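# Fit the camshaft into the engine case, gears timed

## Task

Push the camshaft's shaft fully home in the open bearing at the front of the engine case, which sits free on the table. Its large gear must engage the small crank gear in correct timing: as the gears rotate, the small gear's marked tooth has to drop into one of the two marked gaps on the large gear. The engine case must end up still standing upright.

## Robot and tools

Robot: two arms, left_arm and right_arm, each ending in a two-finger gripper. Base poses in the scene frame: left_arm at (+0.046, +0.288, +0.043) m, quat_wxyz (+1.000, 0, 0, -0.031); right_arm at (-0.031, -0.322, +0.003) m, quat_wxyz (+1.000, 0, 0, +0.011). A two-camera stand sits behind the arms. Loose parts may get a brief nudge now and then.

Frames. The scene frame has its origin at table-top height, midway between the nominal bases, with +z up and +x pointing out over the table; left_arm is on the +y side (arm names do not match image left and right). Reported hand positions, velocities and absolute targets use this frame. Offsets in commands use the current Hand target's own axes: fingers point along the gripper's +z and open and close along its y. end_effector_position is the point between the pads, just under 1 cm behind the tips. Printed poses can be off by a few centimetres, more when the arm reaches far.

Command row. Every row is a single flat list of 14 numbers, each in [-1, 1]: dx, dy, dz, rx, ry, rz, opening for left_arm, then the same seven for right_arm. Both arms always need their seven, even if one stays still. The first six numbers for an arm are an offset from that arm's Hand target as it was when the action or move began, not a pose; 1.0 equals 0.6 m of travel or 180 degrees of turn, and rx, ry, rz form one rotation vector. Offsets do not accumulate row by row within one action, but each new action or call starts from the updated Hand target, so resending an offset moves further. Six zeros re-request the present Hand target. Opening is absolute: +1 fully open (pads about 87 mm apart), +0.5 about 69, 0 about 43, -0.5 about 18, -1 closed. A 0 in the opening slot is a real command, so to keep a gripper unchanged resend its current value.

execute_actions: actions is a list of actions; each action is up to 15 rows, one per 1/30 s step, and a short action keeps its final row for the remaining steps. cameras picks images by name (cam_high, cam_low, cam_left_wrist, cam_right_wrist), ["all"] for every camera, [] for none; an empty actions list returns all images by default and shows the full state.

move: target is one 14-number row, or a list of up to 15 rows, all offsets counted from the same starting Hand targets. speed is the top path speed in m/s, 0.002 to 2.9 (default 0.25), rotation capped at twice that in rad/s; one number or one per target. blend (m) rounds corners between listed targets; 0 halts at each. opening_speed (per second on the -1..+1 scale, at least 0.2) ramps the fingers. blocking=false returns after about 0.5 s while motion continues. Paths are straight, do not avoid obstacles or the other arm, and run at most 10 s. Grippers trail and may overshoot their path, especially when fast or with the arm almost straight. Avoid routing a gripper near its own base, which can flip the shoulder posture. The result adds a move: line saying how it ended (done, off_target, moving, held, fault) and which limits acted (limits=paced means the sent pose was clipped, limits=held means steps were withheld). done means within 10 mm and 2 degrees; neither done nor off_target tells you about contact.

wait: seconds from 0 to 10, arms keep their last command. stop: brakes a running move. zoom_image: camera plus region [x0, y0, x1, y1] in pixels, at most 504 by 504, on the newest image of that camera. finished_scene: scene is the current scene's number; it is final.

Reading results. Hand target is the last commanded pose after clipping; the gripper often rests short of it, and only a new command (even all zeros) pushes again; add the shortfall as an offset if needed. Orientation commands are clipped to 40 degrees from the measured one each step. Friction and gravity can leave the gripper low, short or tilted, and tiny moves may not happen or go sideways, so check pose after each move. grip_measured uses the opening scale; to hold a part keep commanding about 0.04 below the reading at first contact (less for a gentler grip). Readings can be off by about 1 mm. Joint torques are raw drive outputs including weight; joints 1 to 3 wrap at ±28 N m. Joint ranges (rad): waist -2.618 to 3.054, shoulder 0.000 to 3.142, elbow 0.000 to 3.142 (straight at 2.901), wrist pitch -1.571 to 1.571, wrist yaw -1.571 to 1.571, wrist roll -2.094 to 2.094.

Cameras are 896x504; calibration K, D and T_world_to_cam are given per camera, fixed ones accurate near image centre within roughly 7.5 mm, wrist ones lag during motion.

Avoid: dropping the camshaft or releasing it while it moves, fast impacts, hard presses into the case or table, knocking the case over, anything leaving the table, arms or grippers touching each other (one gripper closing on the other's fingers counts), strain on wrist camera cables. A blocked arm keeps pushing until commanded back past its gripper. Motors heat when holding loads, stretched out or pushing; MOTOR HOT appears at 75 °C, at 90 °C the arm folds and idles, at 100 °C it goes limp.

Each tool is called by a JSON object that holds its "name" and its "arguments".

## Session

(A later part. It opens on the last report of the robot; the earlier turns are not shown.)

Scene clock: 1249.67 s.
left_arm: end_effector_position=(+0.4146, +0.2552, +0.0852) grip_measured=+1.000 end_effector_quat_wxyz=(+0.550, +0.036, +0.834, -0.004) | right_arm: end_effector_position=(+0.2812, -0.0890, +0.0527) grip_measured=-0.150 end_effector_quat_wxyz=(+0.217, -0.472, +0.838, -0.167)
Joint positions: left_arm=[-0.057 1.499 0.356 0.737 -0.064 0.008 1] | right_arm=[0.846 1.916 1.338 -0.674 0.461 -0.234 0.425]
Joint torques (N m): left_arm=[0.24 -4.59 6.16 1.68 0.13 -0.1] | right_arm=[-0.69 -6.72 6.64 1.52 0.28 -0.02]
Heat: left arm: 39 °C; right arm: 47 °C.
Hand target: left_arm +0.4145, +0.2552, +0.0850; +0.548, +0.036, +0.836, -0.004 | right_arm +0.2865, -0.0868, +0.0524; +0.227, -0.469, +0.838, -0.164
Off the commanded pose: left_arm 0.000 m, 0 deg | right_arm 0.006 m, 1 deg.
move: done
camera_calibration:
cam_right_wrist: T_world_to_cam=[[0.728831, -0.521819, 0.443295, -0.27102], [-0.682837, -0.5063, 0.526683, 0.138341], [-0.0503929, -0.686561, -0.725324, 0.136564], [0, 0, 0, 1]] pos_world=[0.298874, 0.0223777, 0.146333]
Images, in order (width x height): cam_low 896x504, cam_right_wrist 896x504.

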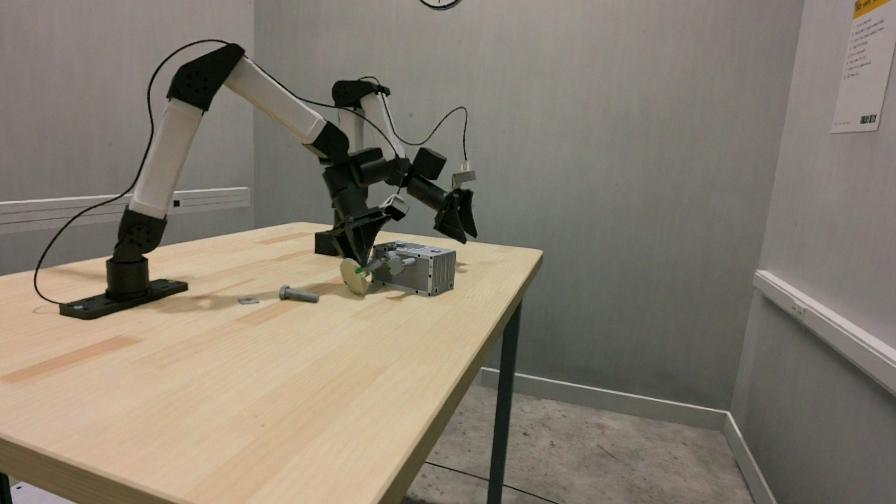

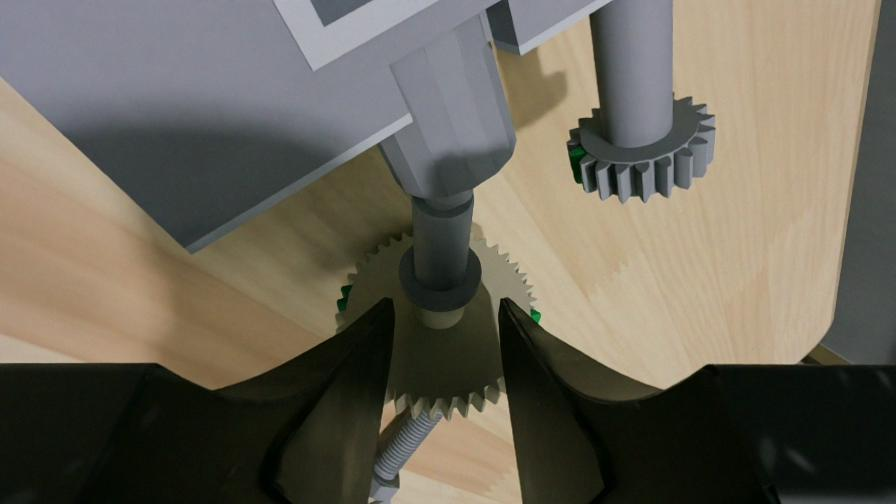

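{"name": "move", "arguments": {"target": [[0,0,0,0,0,0,1,0,0.002,0.011,0,0,0,-0.15],[0,0,0,0,0,0,1,0,0.002,0.011,0,0,0,-0.8]], "speed": 0.05, "opening_speed": 0.5, "cameras": ["cam_low","cam_right_wrist"]}}

{"name": "zoom_image", "arguments": {"camera": "cam_low", "region": [330, 220, 430, 300]}}

Scene clock: 1259.70 s.
left_arm: end_effector_position=(+0.4146, +0.2552, +0.0852) grip_measured=+1.000 end_effector_quat_wxyz=(+0.550, +0.036, +0.834, -0.004) | right_arm: end_effector_position=(+0.2846, -0.0890, +0.0477) grip_measured=-0.528 end_effector_quat_wxyz=(+0.218, -0.471, +0.838, -0.168)
Joint positions: left_arm=[-0.057 1.499 0.356 0.737 -0.064 0.008 1] | right_arm=[0.84 1.929 1.332 -0.651 0.462 -0.241 0.236]
Joint torques (N m): left_arm=[0.12 -4.57 6.22 1.61 0.13 -0.08] | right_arm=[-0.62 -6.65 6.54 1.51 0.25 -0.01]
Heat: left arm: 39 °C; right arm: 45 °C.
Hand target: left_arm +0.4145, +0.2552, +0.0850; +0.548, +0.036, +0.836, -0.004 | right_arm +0.2892, -0.0865, +0.0463; +0.227, -0.469, +0.838, -0.164
Off the commanded pose: left_arm 0.000 m, 0 deg | right_arm 0.005 m, 1 deg.
move: done
camera_calibration:
cam_right_wrist: T_world_to_cam=[[0.727051, -0.521901, 0.446112, -0.270867], [-0.684915, -0.506042, 0.524226, 0.144109], [-0.0478429, -0.686688, -0.725377, 0.132402], [0, 0, 0, 1]] pos_world=[0.301971, 0.022478, 0.141332]
Images, in order (width x height): cam_low 896x504, cam_right_wrist 896x504.

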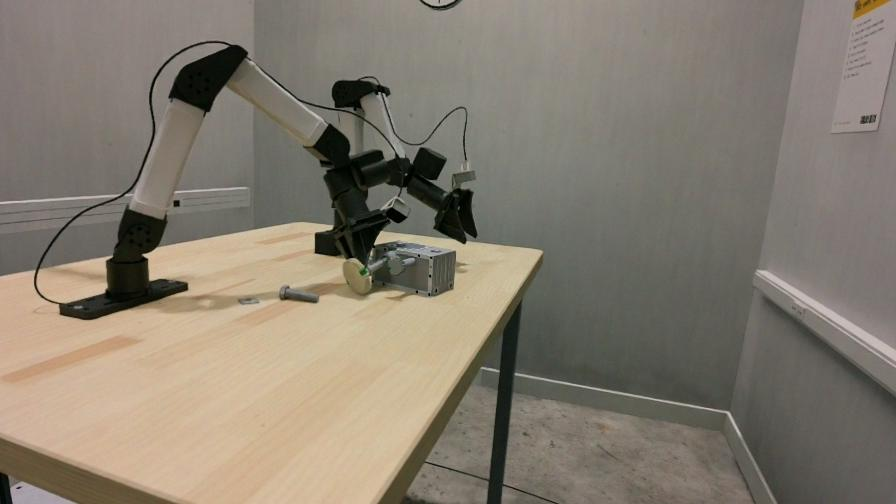

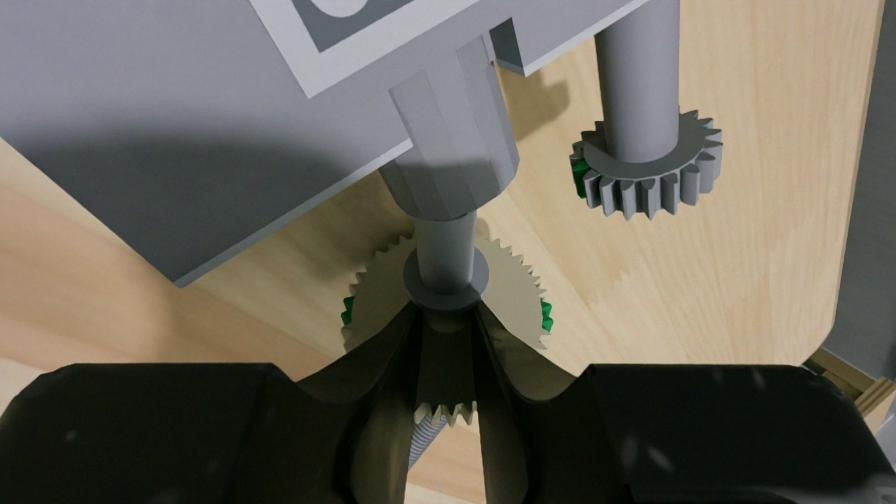

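Scaled by 5.040 from the camera's 896x504 image, which has a finer 1280x720 frame.

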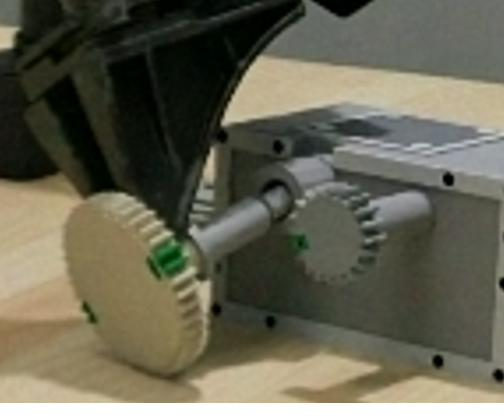

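{"name": "move", "arguments": {"target": [0,0,0,0,0,0,1,-0.0067,-0.0378,-0.0143,-0.2329,0.0711,-0.0922,-0.8], "speed": 0.1, "cameras": ["cam_low","cam_right_wrist","cam_high"]}}

{"name": "zoom_image", "arguments": {"camera": "cam_low", "region": [330, 220, 430, 300]}}

Scene clock: 1298.30 s.
left_arm: end_effector_position=(+0.4146, +0.2552, +0.0852) grip_measured=+1.000 end_effector_quat_wxyz=(+0.550, +0.036, +0.834, -0.004) | right_arm: end_effector_position=(+0.3019, -0.0909, +0.0631) grip_measured=-0.528 end_effector_quat_wxyz=(-0.067, -0.611, +0.786, +0.062)
Joint positions: left_arm=[-0.057 1.499 0.356 0.737 -0.064 0.008 1] | right_arm=[0.602 2.431 2.266 -1.546 -0.118 -0.708 0.236]
Joint torques (N m): left_arm=[-0.01 -4.52 6.34 1.62 0.11 -0.11] | right_arm=[-0.87 -8.61 8.64 -0.12 -0.09 -0.1]
Motor temperatures (°C): left_arm=[22 32 33 39 22 22 22] | right_arm=[23 43 45 30 23 24 25]
Heat: left arm: 39 °C; right arm: 45 °C.
Hand target: left_arm +0.4145, +0.2552, +0.0850; +0.548, +0.036, +0.836, -0.004 | right_arm +0.3026, -0.0941, +0.0655; -0.073, -0.611, +0.786, +0.065
Off the commanded pose: left_arm 0.000 m, 0 deg | right_arm 0.004 m, 1 deg.
move: done
camera_calibration:
cam_right_wrist: T_world_to_cam=[[0.938667, -0.266265, -0.219105, -0.290038], [-0.00181356, -0.639213, 0.769028, -0.0869648], [-0.34482, -0.721464, -0.600491, 0.22167], [0, 0, 0, 1]] pos_world=[0.348528, 0.0271108, 0.13644]
Images, in order (width x height): cam_high 896x504, cam_low 896x504, cam_right_wrist 896x504.

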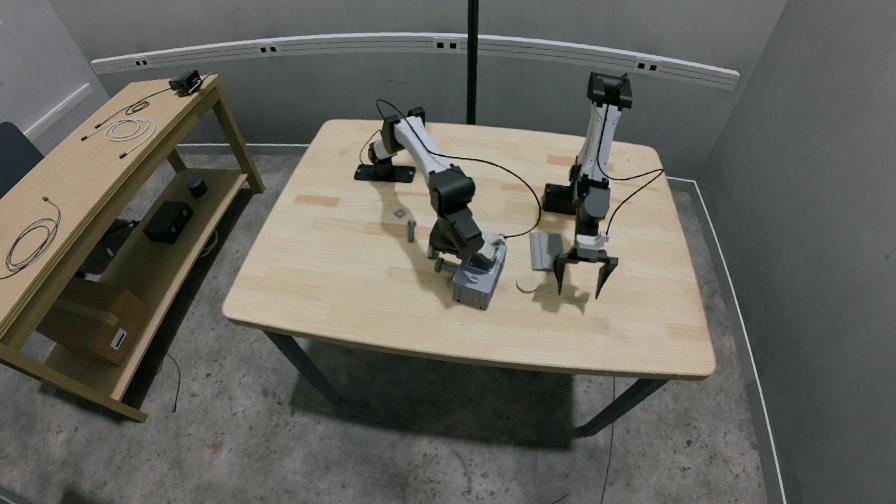

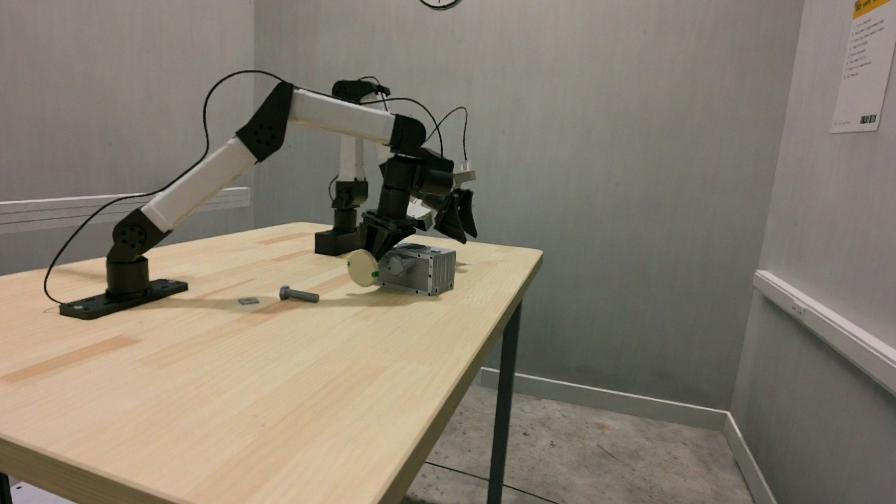

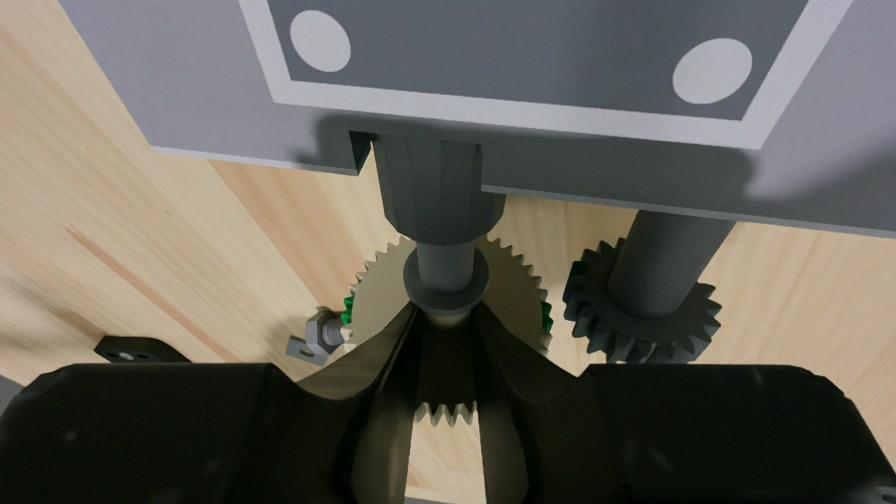

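Scaled by 5.040 from the camera's 896x504 image, which has a finer 1280x720 frame.

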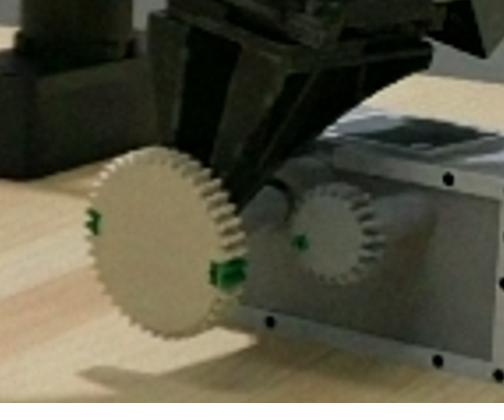

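{"name": "move", "arguments": {"target": [0,0,0,0,0,0,1,-0.018,0,-0.0007,0,0,0,-0.8], "speed": 0.03, "cameras": ["cam_low","cam_right_wrist"]}}

{"name": "zoom_image", "arguments": {"camera": "cam_low", "region": [330, 220, 430, 300]}}

Scene clock: 1321.87 s.
left_arm: end_effector_position=(+0.4146, +0.2552, +0.0852) grip_measured=+1.000 end_effector_quat_wxyz=(+0.550, +0.036, +0.834, -0.004) | right_arm: end_effector_position=(+0.3024, -0.0904, +0.0638) grip_measured=-0.528 end_effector_quat_wxyz=(-0.074, -0.611, +0.786, +0.063)
Joint positions: left_arm=[-0.057 1.499 0.356 0.737 -0.064 0.008 1] | right_arm=[0.602 2.458 2.315 -1.582 -0.119 -0.708 0.236]
Joint torques (N m): left_arm=[0.06 -4.51 6.34 1.65 0.14 -0.1] | right_arm=[0.35 -8.73 8.92 0.16 -0.1 0.09]
Heat: left arm: 39 °C; right arm: 46 °C.
Hand target: left_arm +0.4145, +0.2552, +0.0850; +0.548, +0.036, +0.836, -0.004 | right_arm +0.3052, -0.0837, +0.0655; -0.073, -0.611, +0.786, +0.065
Off the commanded pose: left_arm 0.000 m, 0 deg | right_arm 0.008 m, 0 deg.
joint read past its limit (right arm) — joint 4 (wrist pitch), lower limit.
joint sent to its limit (right arm) — joint 4 (wrist pitch), lower limit. The joint targets still meet the commanded pose.
move: done
camera_calibration:
cam_right_wrist: T_world_to_cam=[[0.93609, -0.267681, -0.228214, -0.288948], [0.0074991, -0.633444, 0.773752, -0.0897792], [-0.35168, -0.726014, -0.590953, 0.223731], [0, 0, 0, 1]] pos_world=[0.349836, 0.0282158, 0.13574]
Images, in order (width x height): cam_low 896x504, cam_right_wrist 896x504.

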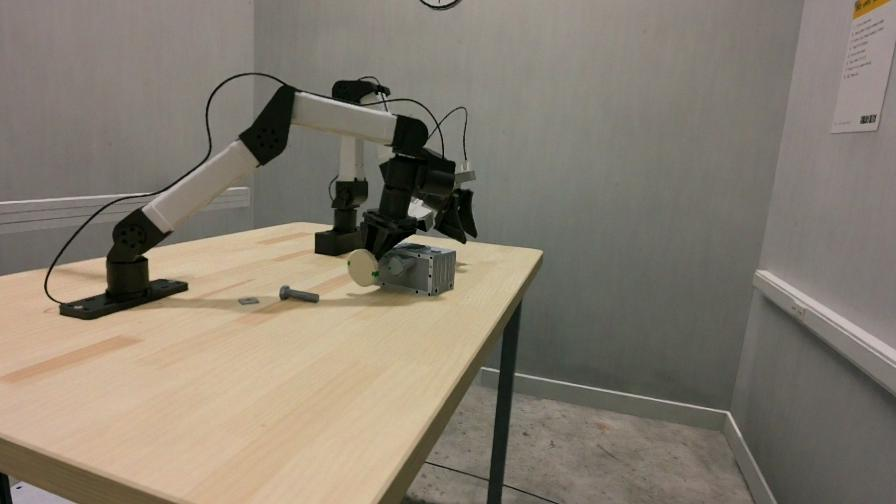

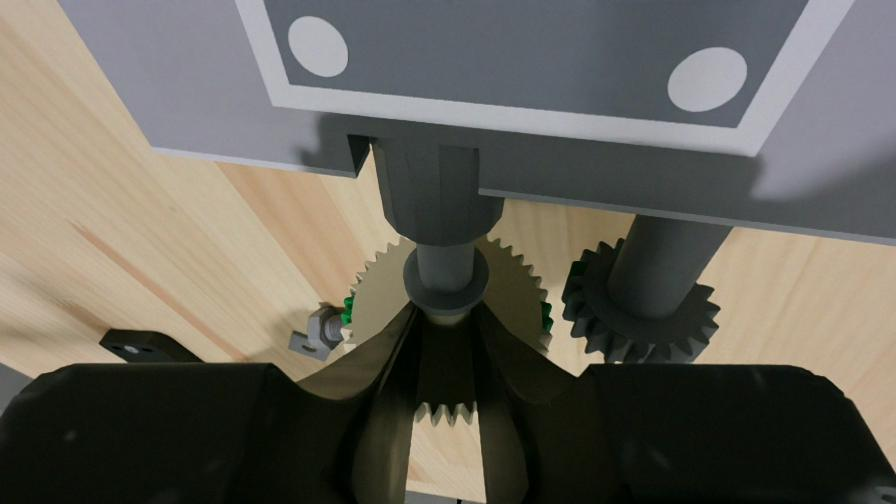

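Scaled by 5.040 from the camera's 896x504 image, which has a finer 1280x720 frame.

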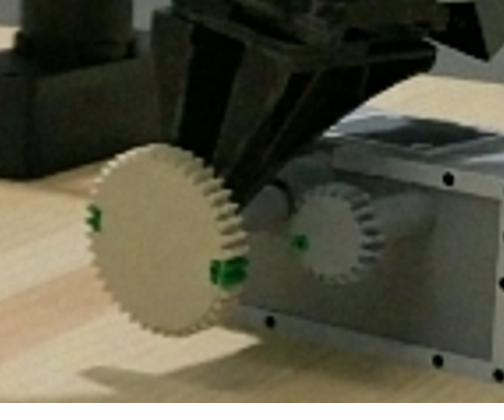

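{"name": "move", "arguments": {"target": [0,0,0,0,0,0,1,0.011,-0.0048,0.0333,0,-0.078,0,-0.8], "speed": 0.06, "cameras": ["cam_low","cam_right_wrist"]}}

{"name": "zoom_image", "arguments": {"camera": "cam_low", "region": [330, 220, 430, 300]}}

Scene clock: 1348.37 s.
left_arm: end_effector_position=(+0.4146, +0.2552, +0.0852) grip_measured=+1.000 end_effector_quat_wxyz=(+0.550, +0.036, +0.834, -0.004) | right_arm: end_effector_position=(+0.2966, -0.0916, +0.0539) grip_measured=-0.799 end_effector_quat_wxyz=(+0.011, -0.594, +0.792, +0.139)
Joint positions: left_arm=[-0.057 1.499 0.356 0.737 -0.064 0.008 1] | right_arm=[0.538 2.222 1.893 -1.243 -0.279 -0.728 0.1]
Joint torques (N m): left_arm=[0.21 -4.52 6.12 1.65 0.11 -0.11] | right_arm=[-0.64 -8.32 4.1 1.06 -0.16 -0.16]
Heat: left arm: 39 °C; right arm: 48 °C.
Hand target: left_arm +0.4145, +0.2552, +0.0850; +0.548, +0.036, +0.836, -0.004 | right_arm +0.3025, -0.0905, +0.0456; +0.024, -0.599, +0.788, +0.139
Off the commanded pose: left_arm 0.000 m, 0 deg | right_arm 0.010 m, 2 deg.
move: done
camera_calibration:
cam_right_wrist: T_world_to_cam=[[0.930652, -0.267474, -0.249688, -0.283413], [-0.0609486, -0.786169, 0.614998, -0.0679156], [-0.360793, -0.557132, -0.747952, 0.241522], [0, 0, 0, 1]] pos_world=[0.346759, 0.00536088, 0.15165]
Images, in order (width x height): cam_low 896x504, cam_right_wrist 896x504.

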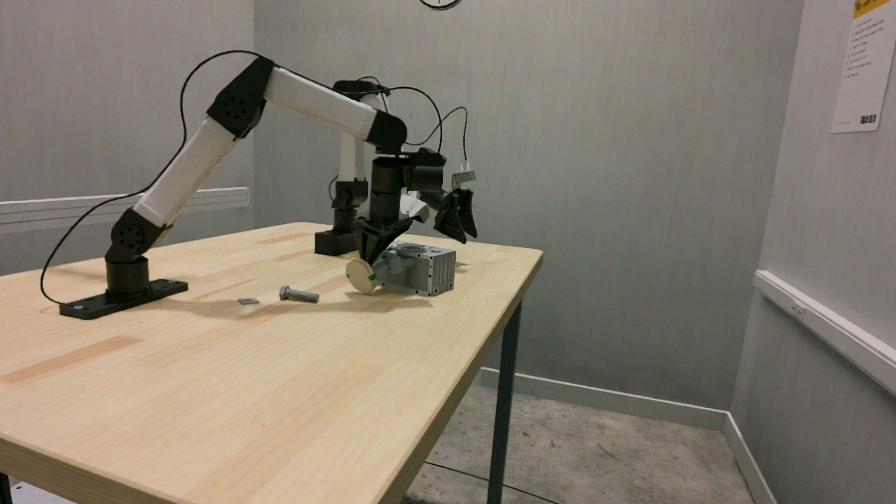

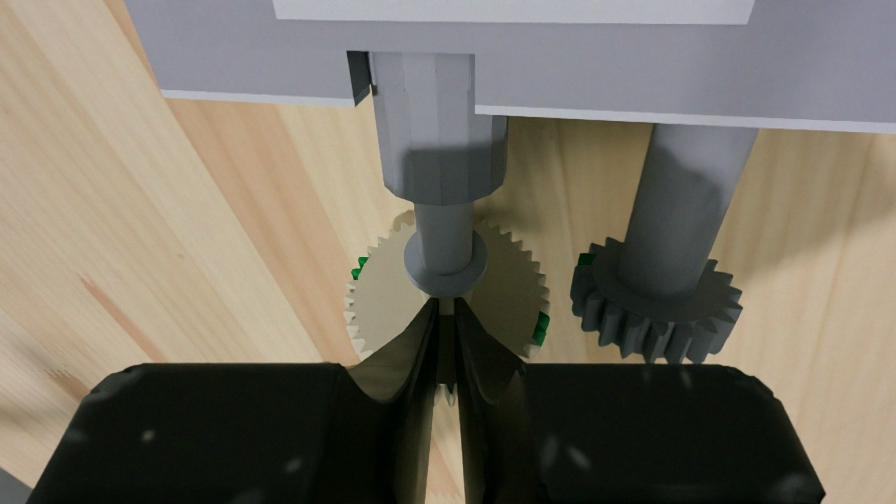

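Scaled by 5.040 from the camera's 896x504 image, which has a finer 1280x720 frame.

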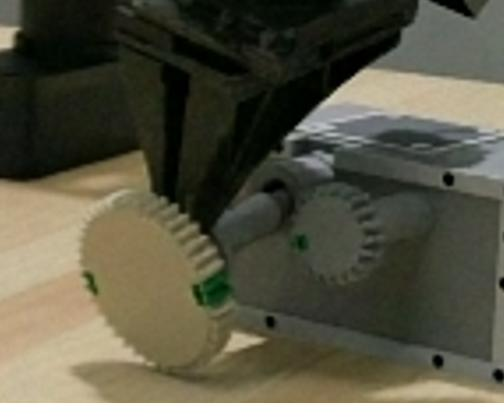

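{"name": "move", "arguments": {"target": [[0,0,0,0,0,0,1,0,0,-0.0667,0,0,0,-0.8],[0,0,0,0,0,0,1,0.0008,0.0575,-0.0563,0.2267,-0.0195,-0.0062,-0.15]], "speed": 0.1, "cameras": ["cam_low","cam_right_wrist"]}}

{"name": "zoom_image", "arguments": {"camera": "cam_low", "region": [330, 220, 430, 300]}}

Scene clock: 1391.43 s.
left_arm: end_effector_position=(+0.4146, +0.2552, +0.0852) grip_measured=+1.000 end_effector_quat_wxyz=(+0.550, +0.036, +0.834, -0.004) | right_arm: end_effector_position=(+0.2723, -0.0923, +0.0744) grip_measured=-0.150 end_effector_quat_wxyz=(+0.237, -0.565, +0.780, -0.126)
Joint positions: left_arm=[-0.057 1.499 0.356 0.737 -0.064 0.008 1] | right_arm=[0.833 1.757 1.218 -0.605 0.346 -0.475 0.425]
Joint torques (N m): left_arm=[0.2 -4.53 6.05 1.7 0.11 -0.19] | right_arm=[0.13 -8.24 6.6 1.54 0.35 0.16]
Heat: left arm: 39 °C; right arm: 46 °C.
Hand target: left_arm +0.4145, +0.2552, +0.0850; +0.548, +0.036, +0.836, -0.004 | right_arm +0.2739, -0.0909, +0.0844; +0.256, -0.556, +0.781, -0.127
Off the commanded pose: left_arm 0.000 m, 0 deg | right_arm 0.010 m, 2 deg.
move: done; target 2's new opening was sent with right_arm's hand 0.012 m and 3 deg from that target
camera_calibration:
cam_right_wrist: T_world_to_cam=[[0.836289, -0.348805, 0.423032, -0.287731], [-0.538909, -0.665025, 0.517029, 0.0660683], [0.100984, -0.660362, -0.744127, 0.112142], [0, 0, 0, 1]] pos_world=[0.264907, 0.0176293, 0.171008]
Images, in order (width x height): cam_low 896x504, cam_right_wrist 896x504.

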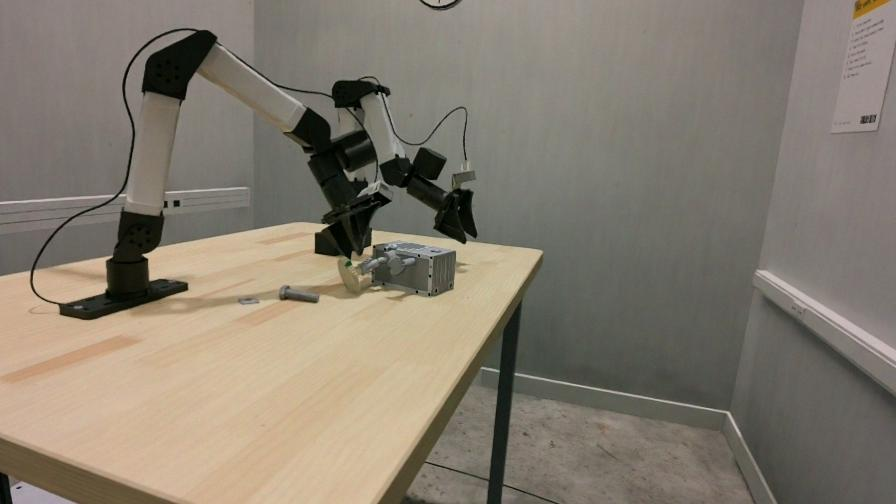

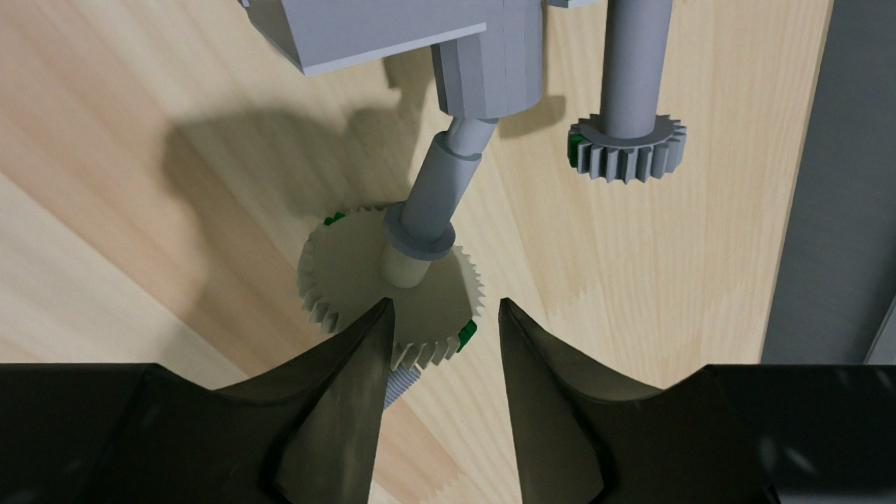

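Scaled by 5.040 from the camera's 896x504 image, which has a finer 1280x720 frame.

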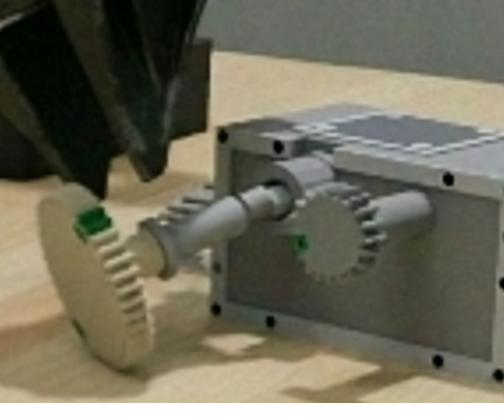

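{"name": "move", "arguments": {"target": [[0,0,0,0,0,0,1,0,0,-0.05,0,0,0,-0.15],[0,0,0,0,0,0,1,0.0008,0.0348,-0.027,0.0385,0.0369,0.1191,-0.15]], "speed": 0.1, "cameras": ["cam_low","cam_right_wrist"]}}

{"name": "zoom_image", "arguments": {"camera": "cam_low", "region": [330, 220, 430, 300]}}

Scene clock: 1471.67 s.
left_arm: end_effector_position=(+0.4146, +0.2552, +0.0852) grip_measured=+1.000 end_effector_quat_wxyz=(+0.550, +0.036, +0.834, -0.004) | right_arm: end_effector_position=(+0.2439, -0.0920, +0.0793) grip_measured=-0.150 end_effector_quat_wxyz=(+0.249, -0.384, +0.876, -0.155)
Joint positions: left_arm=[-0.057 1.499 0.356 0.737 -0.064 0.008 1] | right_arm=[0.919 1.783 1.278 -0.759 0.519 0.032 0.425]
Joint torques (N m): left_arm=[0.17 -4.59 6.15 1.68 0.13 -0.11] | right_arm=[0.39 -5.7 10.11 1.04 0.5 0.16]
Heat: left arm: 39 °C; right arm: 43 °C.
Hand target: left_arm +0.4145, +0.2552, +0.0850; +0.548, +0.036, +0.836, -0.004 | right_arm +0.2483, -0.0855, +0.0878; +0.262, -0.377, +0.875, -0.156
Off the commanded pose: left_arm 0.000 m, 0 deg | right_arm 0.012 m, 2 deg.
move: off_target (right_arm)
camera_calibration:
cam_right_wrist: T_world_to_cam=[[0.603032, -0.677522, 0.421089, -0.23905], [-0.789433, -0.430977, 0.437097, 0.137333], [-0.114663, -0.596005, -0.794752, 0.181423], [0, 0, 0, 1]] pos_world=[0.273372, 0.00535441, 0.18482]
Images, in order (width x height): cam_low 896x504, cam_right_wrist 896x504.

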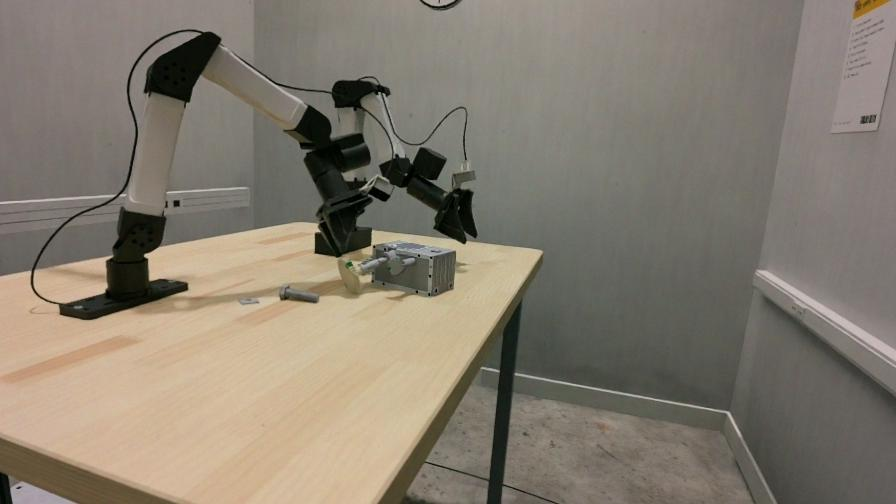

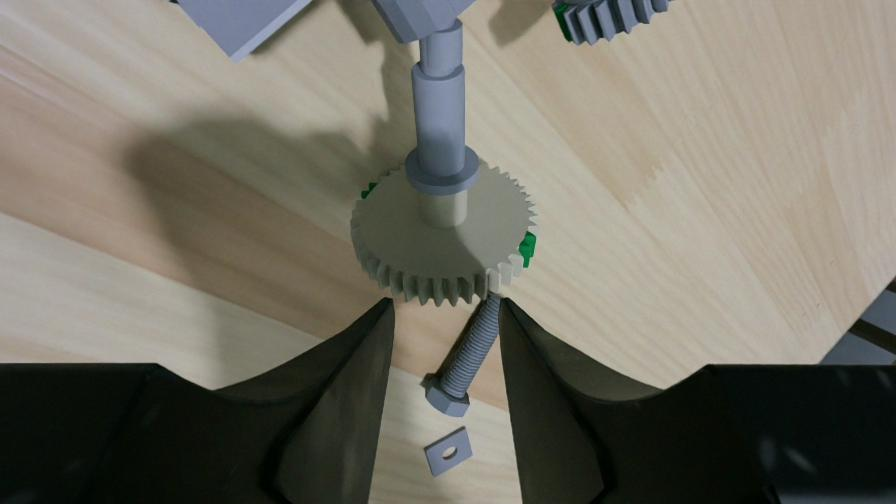

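Scaled by 5.040 from the camera's 896x504 image, which has a finer 1280x720 frame.

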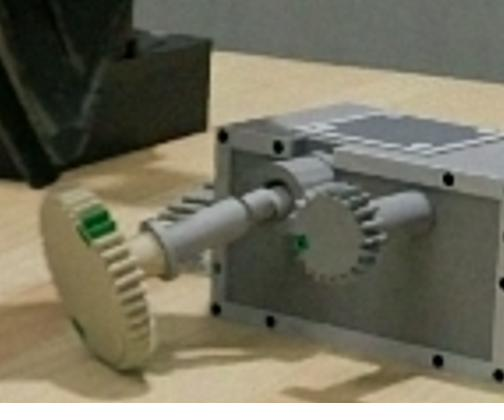

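{"name": "move", "arguments": {"target": [0,0,0,0,0,0,1,-0.0145,0.005,0.06,0,0,0,-0.15], "speed": 0.07, "cameras": ["cam_right_wrist"]}}

Scene clock: 1490.27 s.
left_arm: end_effector_position=(+0.4146, +0.2552, +0.0852) grip_measured=+1.000 end_effector_quat_wxyz=(+0.550, +0.036, +0.834, -0.004) | right_arm: end_effector_position=(+0.2555, -0.0962, +0.0668) grip_measured=-0.150 end_effector_quat_wxyz=(+0.236, -0.393, +0.870, -0.180)
Joint positions: left_arm=[-0.057 1.499 0.356 0.737 -0.064 0.008 1] | right_arm=[0.899 1.846 1.298 -0.746 0.543 -0.007 0.425]
Joint torques (N m): left_arm=[-0.05 -4.59 6.23 1.64 0.08 -0.05] | right_arm=[-1.52 -4.01 8.38 2.1 0.12 0.07]
Heat: left arm: 39 °C; right arm: 47 °C.
Hand target: left_arm +0.4145, +0.2552, +0.0850; +0.548, +0.036, +0.836, -0.004 | right_arm +0.2723, -0.0795, +0.0601; +0.262, -0.377, +0.875, -0.156
Off the commanded pose: left_arm 0.000 m, 0 deg | right_arm 0.025 m, 5 deg.
move: off_target (right_arm)
camera_calibration:
cam_right_wrist: T_world_to_cam=[[0.608273, -0.648042, 0.458308, -0.244633], [-0.785465, -0.40836, 0.465066, 0.149495], [-0.114228, -0.642872, -0.757408, 0.1633], [0, 0, 0, 1]] pos_world=[0.28488, 0.00749671, 0.166277]
Images, in order (width x height): cam_right_wrist 896x504.

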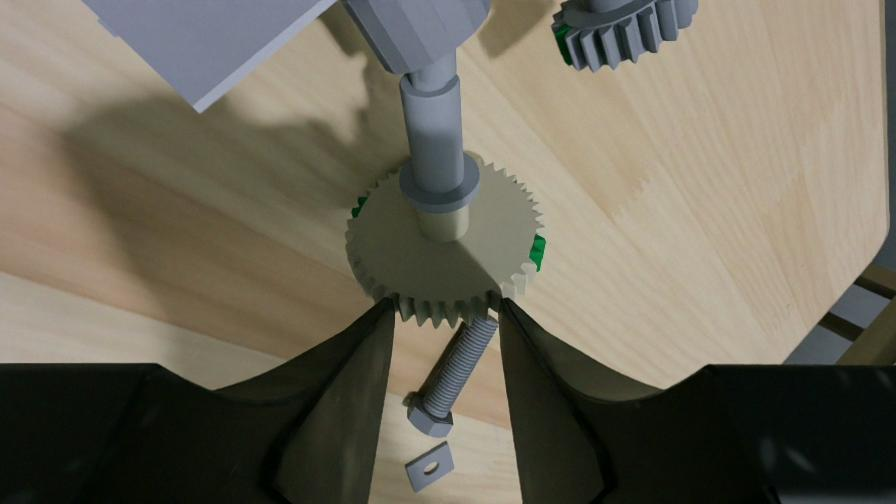

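{"name": "move", "arguments": {"target": [[0,0,0,0,0,0,1,0,0,-0.06,0,0,0,-0.15],[0,0,0,0,0,0,1,-0.025,0,-0.05,0,0,0,-0.15]], "speed": 0.08, "cameras": ["cam_right_wrist"]}}

{"name": "zoom_image", "arguments": {"camera": "cam_right_wrist", "region": [200, 0, 704, 400]}}

Scene clock: 1498.77 s.
left_arm: end_effector_position=(+0.4146, +0.2552, +0.0852) grip_measured=+1.000 end_effector_quat_wxyz=(+0.550, +0.036, +0.834, -0.004) | right_arm: end_effector_position=(+0.2594, -0.0708, +0.0837) grip_measured=-0.150 end_effector_quat_wxyz=(+0.257, -0.381, +0.873, -0.163)
Joint positions: left_arm=[-0.057 1.499 0.356 0.737 -0.064 0.008 1] | right_arm=[0.928 1.873 1.402 -0.789 0.544 0.038 0.425]
Joint torques (N m): left_arm=[0.29 -4.57 6.23 1.63 0.1 -0.09] | right_arm=[-0.66 -6.41 9.83 1.06 0.25 0.07]
Heat: left arm: 39 °C; right arm: 46 °C.
Hand target: left_arm +0.4145, +0.2552, +0.0850; +0.548, +0.036, +0.836, -0.004 | right_arm +0.2638, -0.0663, +0.0897; +0.262, -0.376, +0.875, -0.156
Off the commanded pose: left_arm 0.000 m, 0 deg | right_arm 0.009 m, 1 deg.
move: done
camera_calibration:
cam_right_wrist: T_world_to_cam=[[0.591726, -0.676159, 0.43894, -0.234377], [-0.799997, -0.425453, 0.423077, 0.16115], [-0.0993188, -0.601497, -0.792677, 0.194807], [0, 0, 0, 1]] pos_world=[0.286954, 0.027261, 0.189118]
Images, in order (width x height): cam_right_wrist 896x504.

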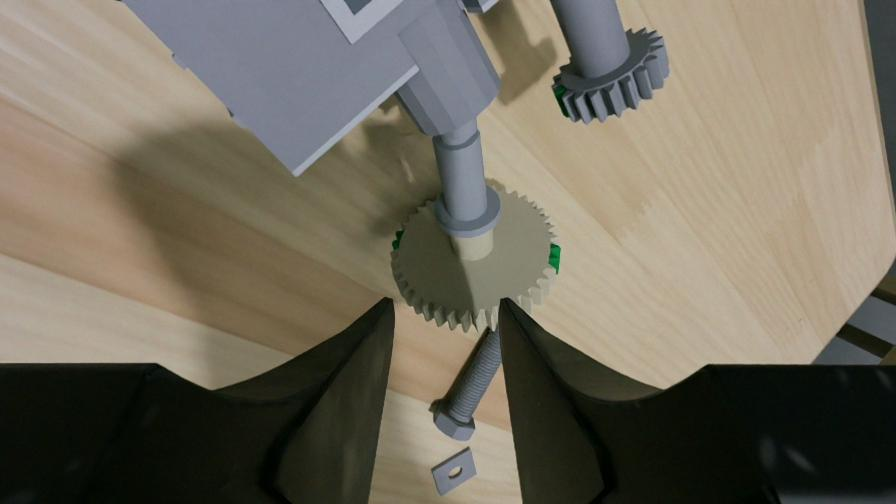

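Scaled by 1.000.

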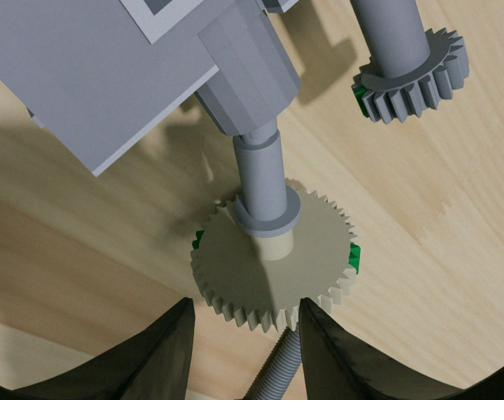

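{"name": "move", "arguments": {"target": [0,0,0,0,0,0,1,0.022,-0.0145,0.01,-0.0152,-0.0209,-0.0361,-0.15], "speed": 0.08, "cameras": ["cam_right_wrist","cam_low"]}}

{"name": "zoom_image", "arguments": {"camera": "cam_low", "region": [330, 220, 430, 300]}}

Scene clock: 1517.37 s.
left_arm: end_effector_position=(+0.4146, +0.2552, +0.0852) grip_measured=+1.000 end_effector_quat_wxyz=(+0.550, +0.036, +0.834, -0.004) | right_arm: end_effector_position=(+0.2601, -0.0872, +0.0736) grip_measured=-0.150 end_effector_quat_wxyz=(+0.250, -0.443, +0.847, -0.153)
Joint positions: left_arm=[-0.057 1.499 0.356 0.737 -0.064 0.008 1] | right_arm=[0.893 1.805 1.271 -0.678 0.485 -0.139 0.425]
Joint torques (N m): left_arm=[0.23 -4.7 6.12 1.62 0.13 -0.11] | right_arm=[-0.7 -8.92 6.61 1.58 0.15 -0.04]
Heat: left arm: 39 °C; right arm: 47 °C.
Hand target: left_arm +0.4145, +0.2552, +0.0850; +0.548, +0.036, +0.836, -0.004 | right_arm +0.2645, -0.0824, +0.0843; +0.272, -0.437, +0.846, -0.137
Off the commanded pose: left_arm 0.000 m, 0 deg | right_arm 0.013 m, 3 deg.
move: off_target (right_arm)
camera_calibration:
cam_right_wrist: T_world_to_cam=[[0.685003, -0.580812, 0.439806, -0.257499], [-0.72744, -0.512109, 0.4567, 0.130059], [-0.0400283, -0.632773, -0.773302, 0.157381], [0, 0, 0, 1]] pos_world=[0.277297, 0.0166333, 0.175555]
Images, in order (width x height): cam_low 896x504, cam_right_wrist 896x504.

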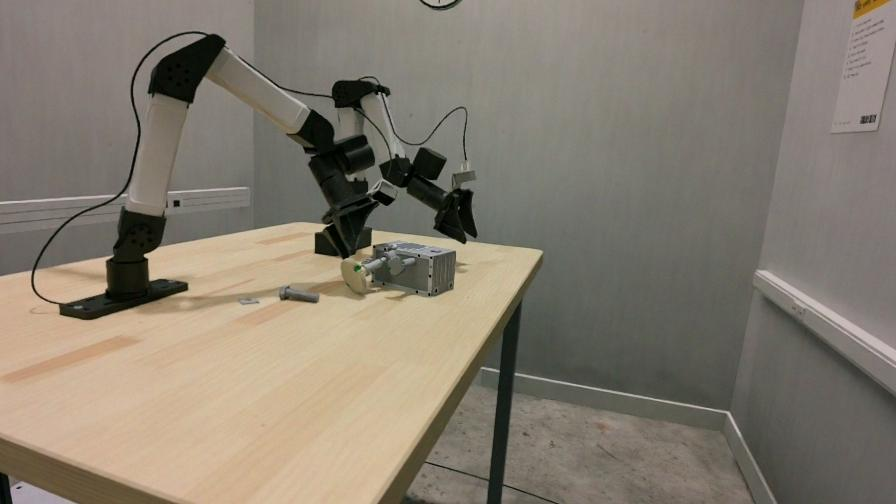

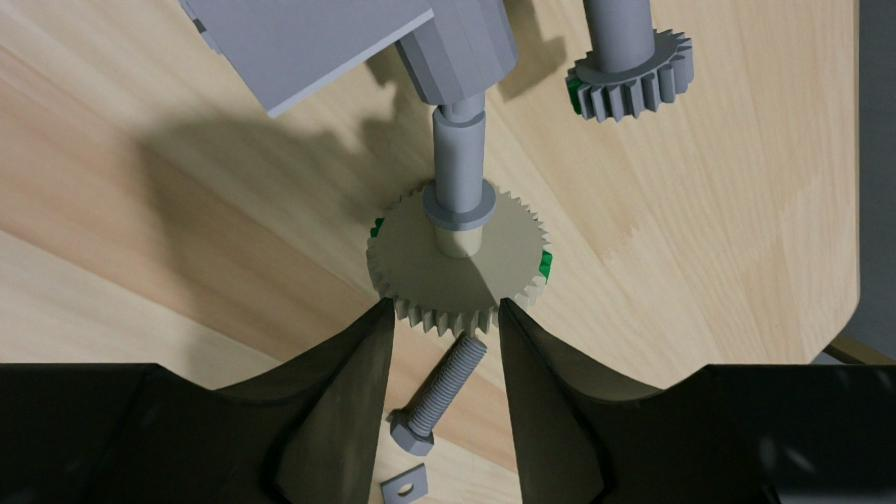

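Scaled by 5.040 from the camera's 896x504 image, which has a finer 1280x720 frame.

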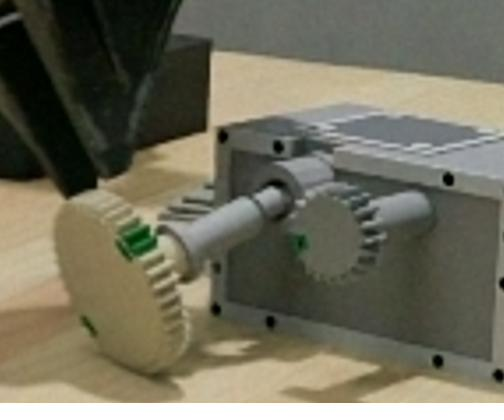

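{"name": "move", "arguments": {"target": [0,0,0,0,0,0,1,0,-0.0055,0.052,0,0,0,-0.15], "speed": 0.06, "cameras": ["cam_right_wrist","cam_low"]}}

{"name": "zoom_image", "arguments": {"camera": "cam_low", "region": [330, 220, 430, 300]}}

Scene clock: 1535.80 s.
left_arm: end_effector_position=(+0.4146, +0.2552, +0.0852) grip_measured=+1.000 end_effector_quat_wxyz=(+0.550, +0.036, +0.834, -0.004) | right_arm: end_effector_position=(+0.2807, -0.0883, +0.0611) grip_measured=-0.150 end_effector_quat_wxyz=(+0.264, -0.438, +0.847, -0.146)
Joint positions: left_arm=[-0.057 1.499 0.356 0.737 -0.064 0.008 1] | right_arm=[0.845 1.834 1.248 -0.571 0.465 -0.188 0.425]
Joint torques (N m): left_arm=[0.09 -4.52 6.34 1.64 0.14 -0.08] | right_arm=[-0.66 -6.27 6.82 1.71 0.12 -0.04]
Heat: left arm: 39 °C; right arm: 46 °C.
Hand target: left_arm +0.4145, +0.2552, +0.0850; +0.548, +0.036, +0.836, -0.004 | right_arm +0.2849, -0.0841, +0.0604; +0.272, -0.437, +0.846, -0.137
Off the commanded pose: left_arm 0.000 m, 0 deg | right_arm 0.006 m, 1 deg.
move: done
camera_calibration:
cam_right_wrist: T_world_to_cam=[[0.676567, -0.592843, 0.4368, -0.265175], [-0.735923, -0.523425, 0.429469, 0.153226], [-0.0259754, -0.612015, -0.790419, 0.146758], [0, 0, 0, 1]] pos_world=[0.295983, 0.0128139, 0.166023]
Images, in order (width x height): cam_low 896x504, cam_right_wrist 896x504.

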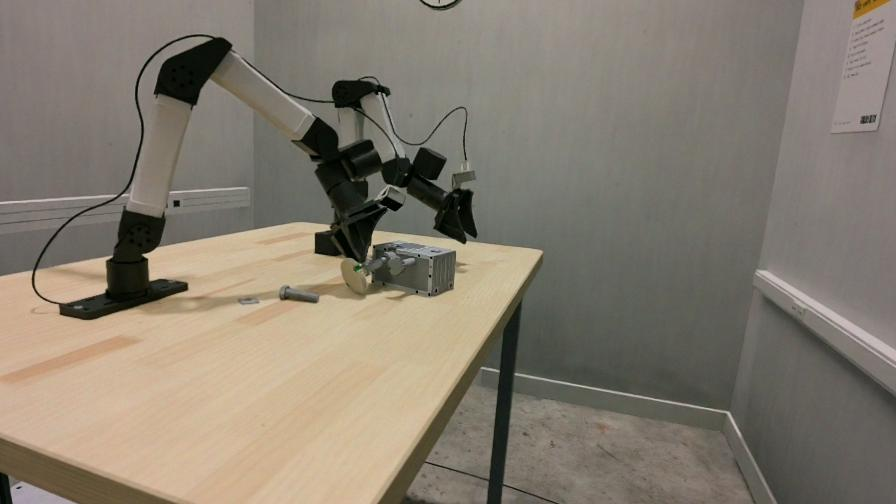

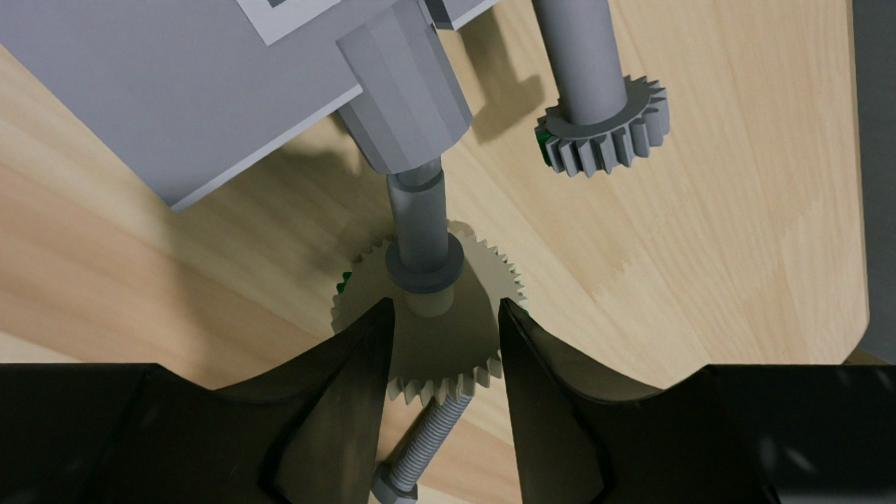

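Scaled by 5.040 from the camera's 896x504 image, which has a finer 1280x720 frame.

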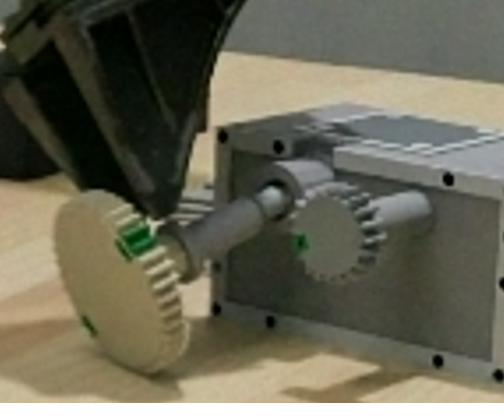

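{"name": "move", "arguments": {"target": [[0,0,0,0,0,0,1,0,0.009,0.006,0,0,0,-0.15],[0,0,0,0,0,0,1,0,0.009,0.03,0,0,0,-0.15]], "speed": 0.06, "cameras": ["cam_right_wrist","cam_low"]}}

{"name": "zoom_image", "arguments": {"camera": "cam_low", "region": [330, 220, 430, 300]}}

Scene clock: 1544.73 s.
left_arm: end_effector_position=(+0.4146, +0.2552, +0.0852) grip_measured=+1.000 end_effector_quat_wxyz=(+0.550, +0.036, +0.834, -0.004) | right_arm: end_effector_position=(+0.2870, -0.0846, +0.0434) grip_measured=-0.150 end_effector_quat_wxyz=(+0.263, -0.439, +0.847, -0.146)
Joint positions: left_arm=[-0.057 1.499 0.356 0.737 -0.064 0.008 1] | right_arm=[0.838 1.883 1.237 -0.509 0.461 -0.196 0.425]
Joint torques (N m): left_arm=[0.14 -4.55 6.3 1.64 0.16 -0.05] | right_arm=[-0.79 -6.57 6.75 1.72 0.13 -0.04]
Heat: left arm: 39 °C; right arm: 46 °C.
Hand target: left_arm +0.4145, +0.2552, +0.0850; +0.548, +0.036, +0.836, -0.004 | right_arm +0.2917, -0.0807, +0.0432; +0.272, -0.437, +0.846, -0.137
Off the commanded pose: left_arm 0.000 m, 0 deg | right_arm 0.006 m, 2 deg.
move: done
camera_calibration:
cam_right_wrist: T_world_to_cam=[[0.678026, -0.591454, 0.436421, -0.259863], [-0.734577, -0.52422, 0.430801, 0.166863], [-0.0260183, -0.612679, -0.789904, 0.135206], [0, 0, 0, 1]] pos_world=[0.302286, 0.016614, 0.148324]
Images, in order (width x height): cam_low 896x504, cam_right_wrist 896x504.

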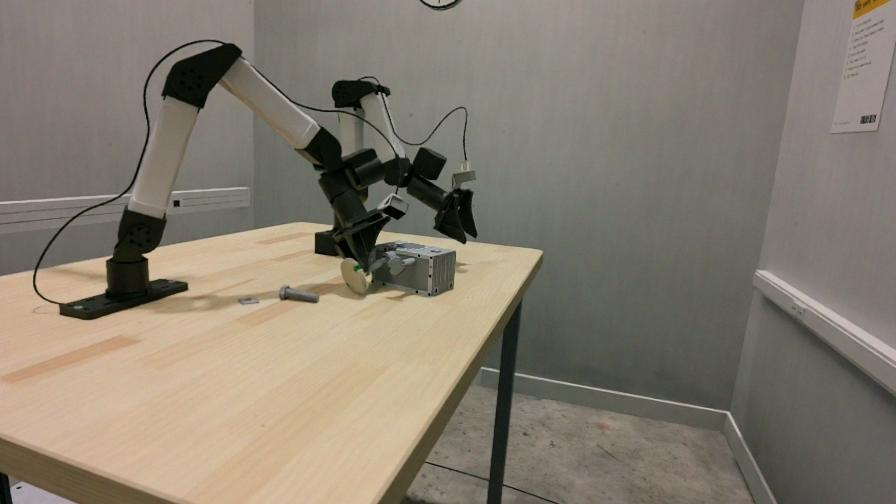

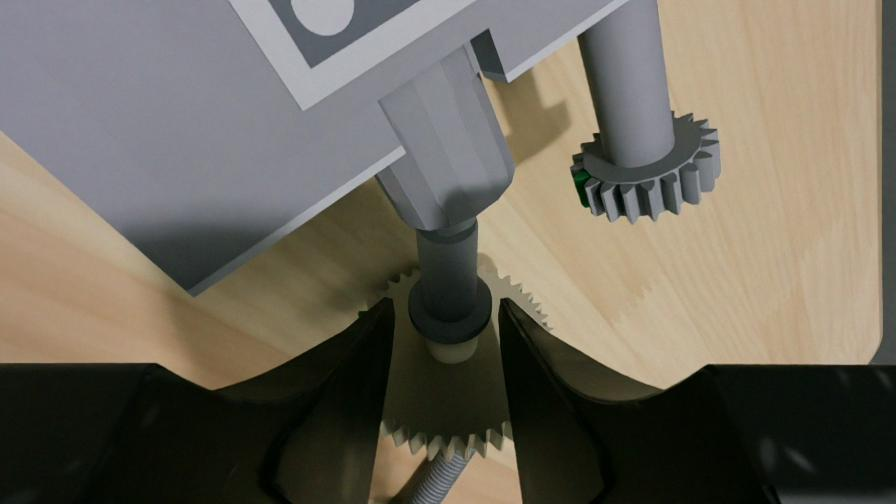

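Scaled by 5.040 from the camera's 896x504 image, which has a finer 1280x720 frame.

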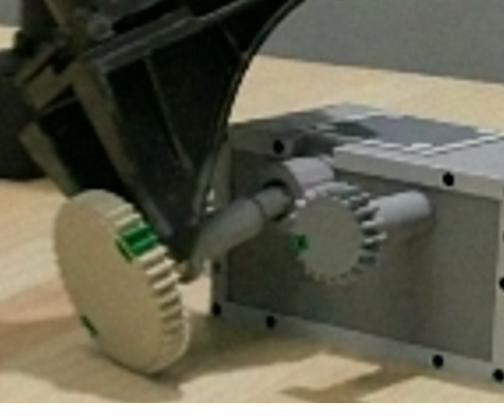

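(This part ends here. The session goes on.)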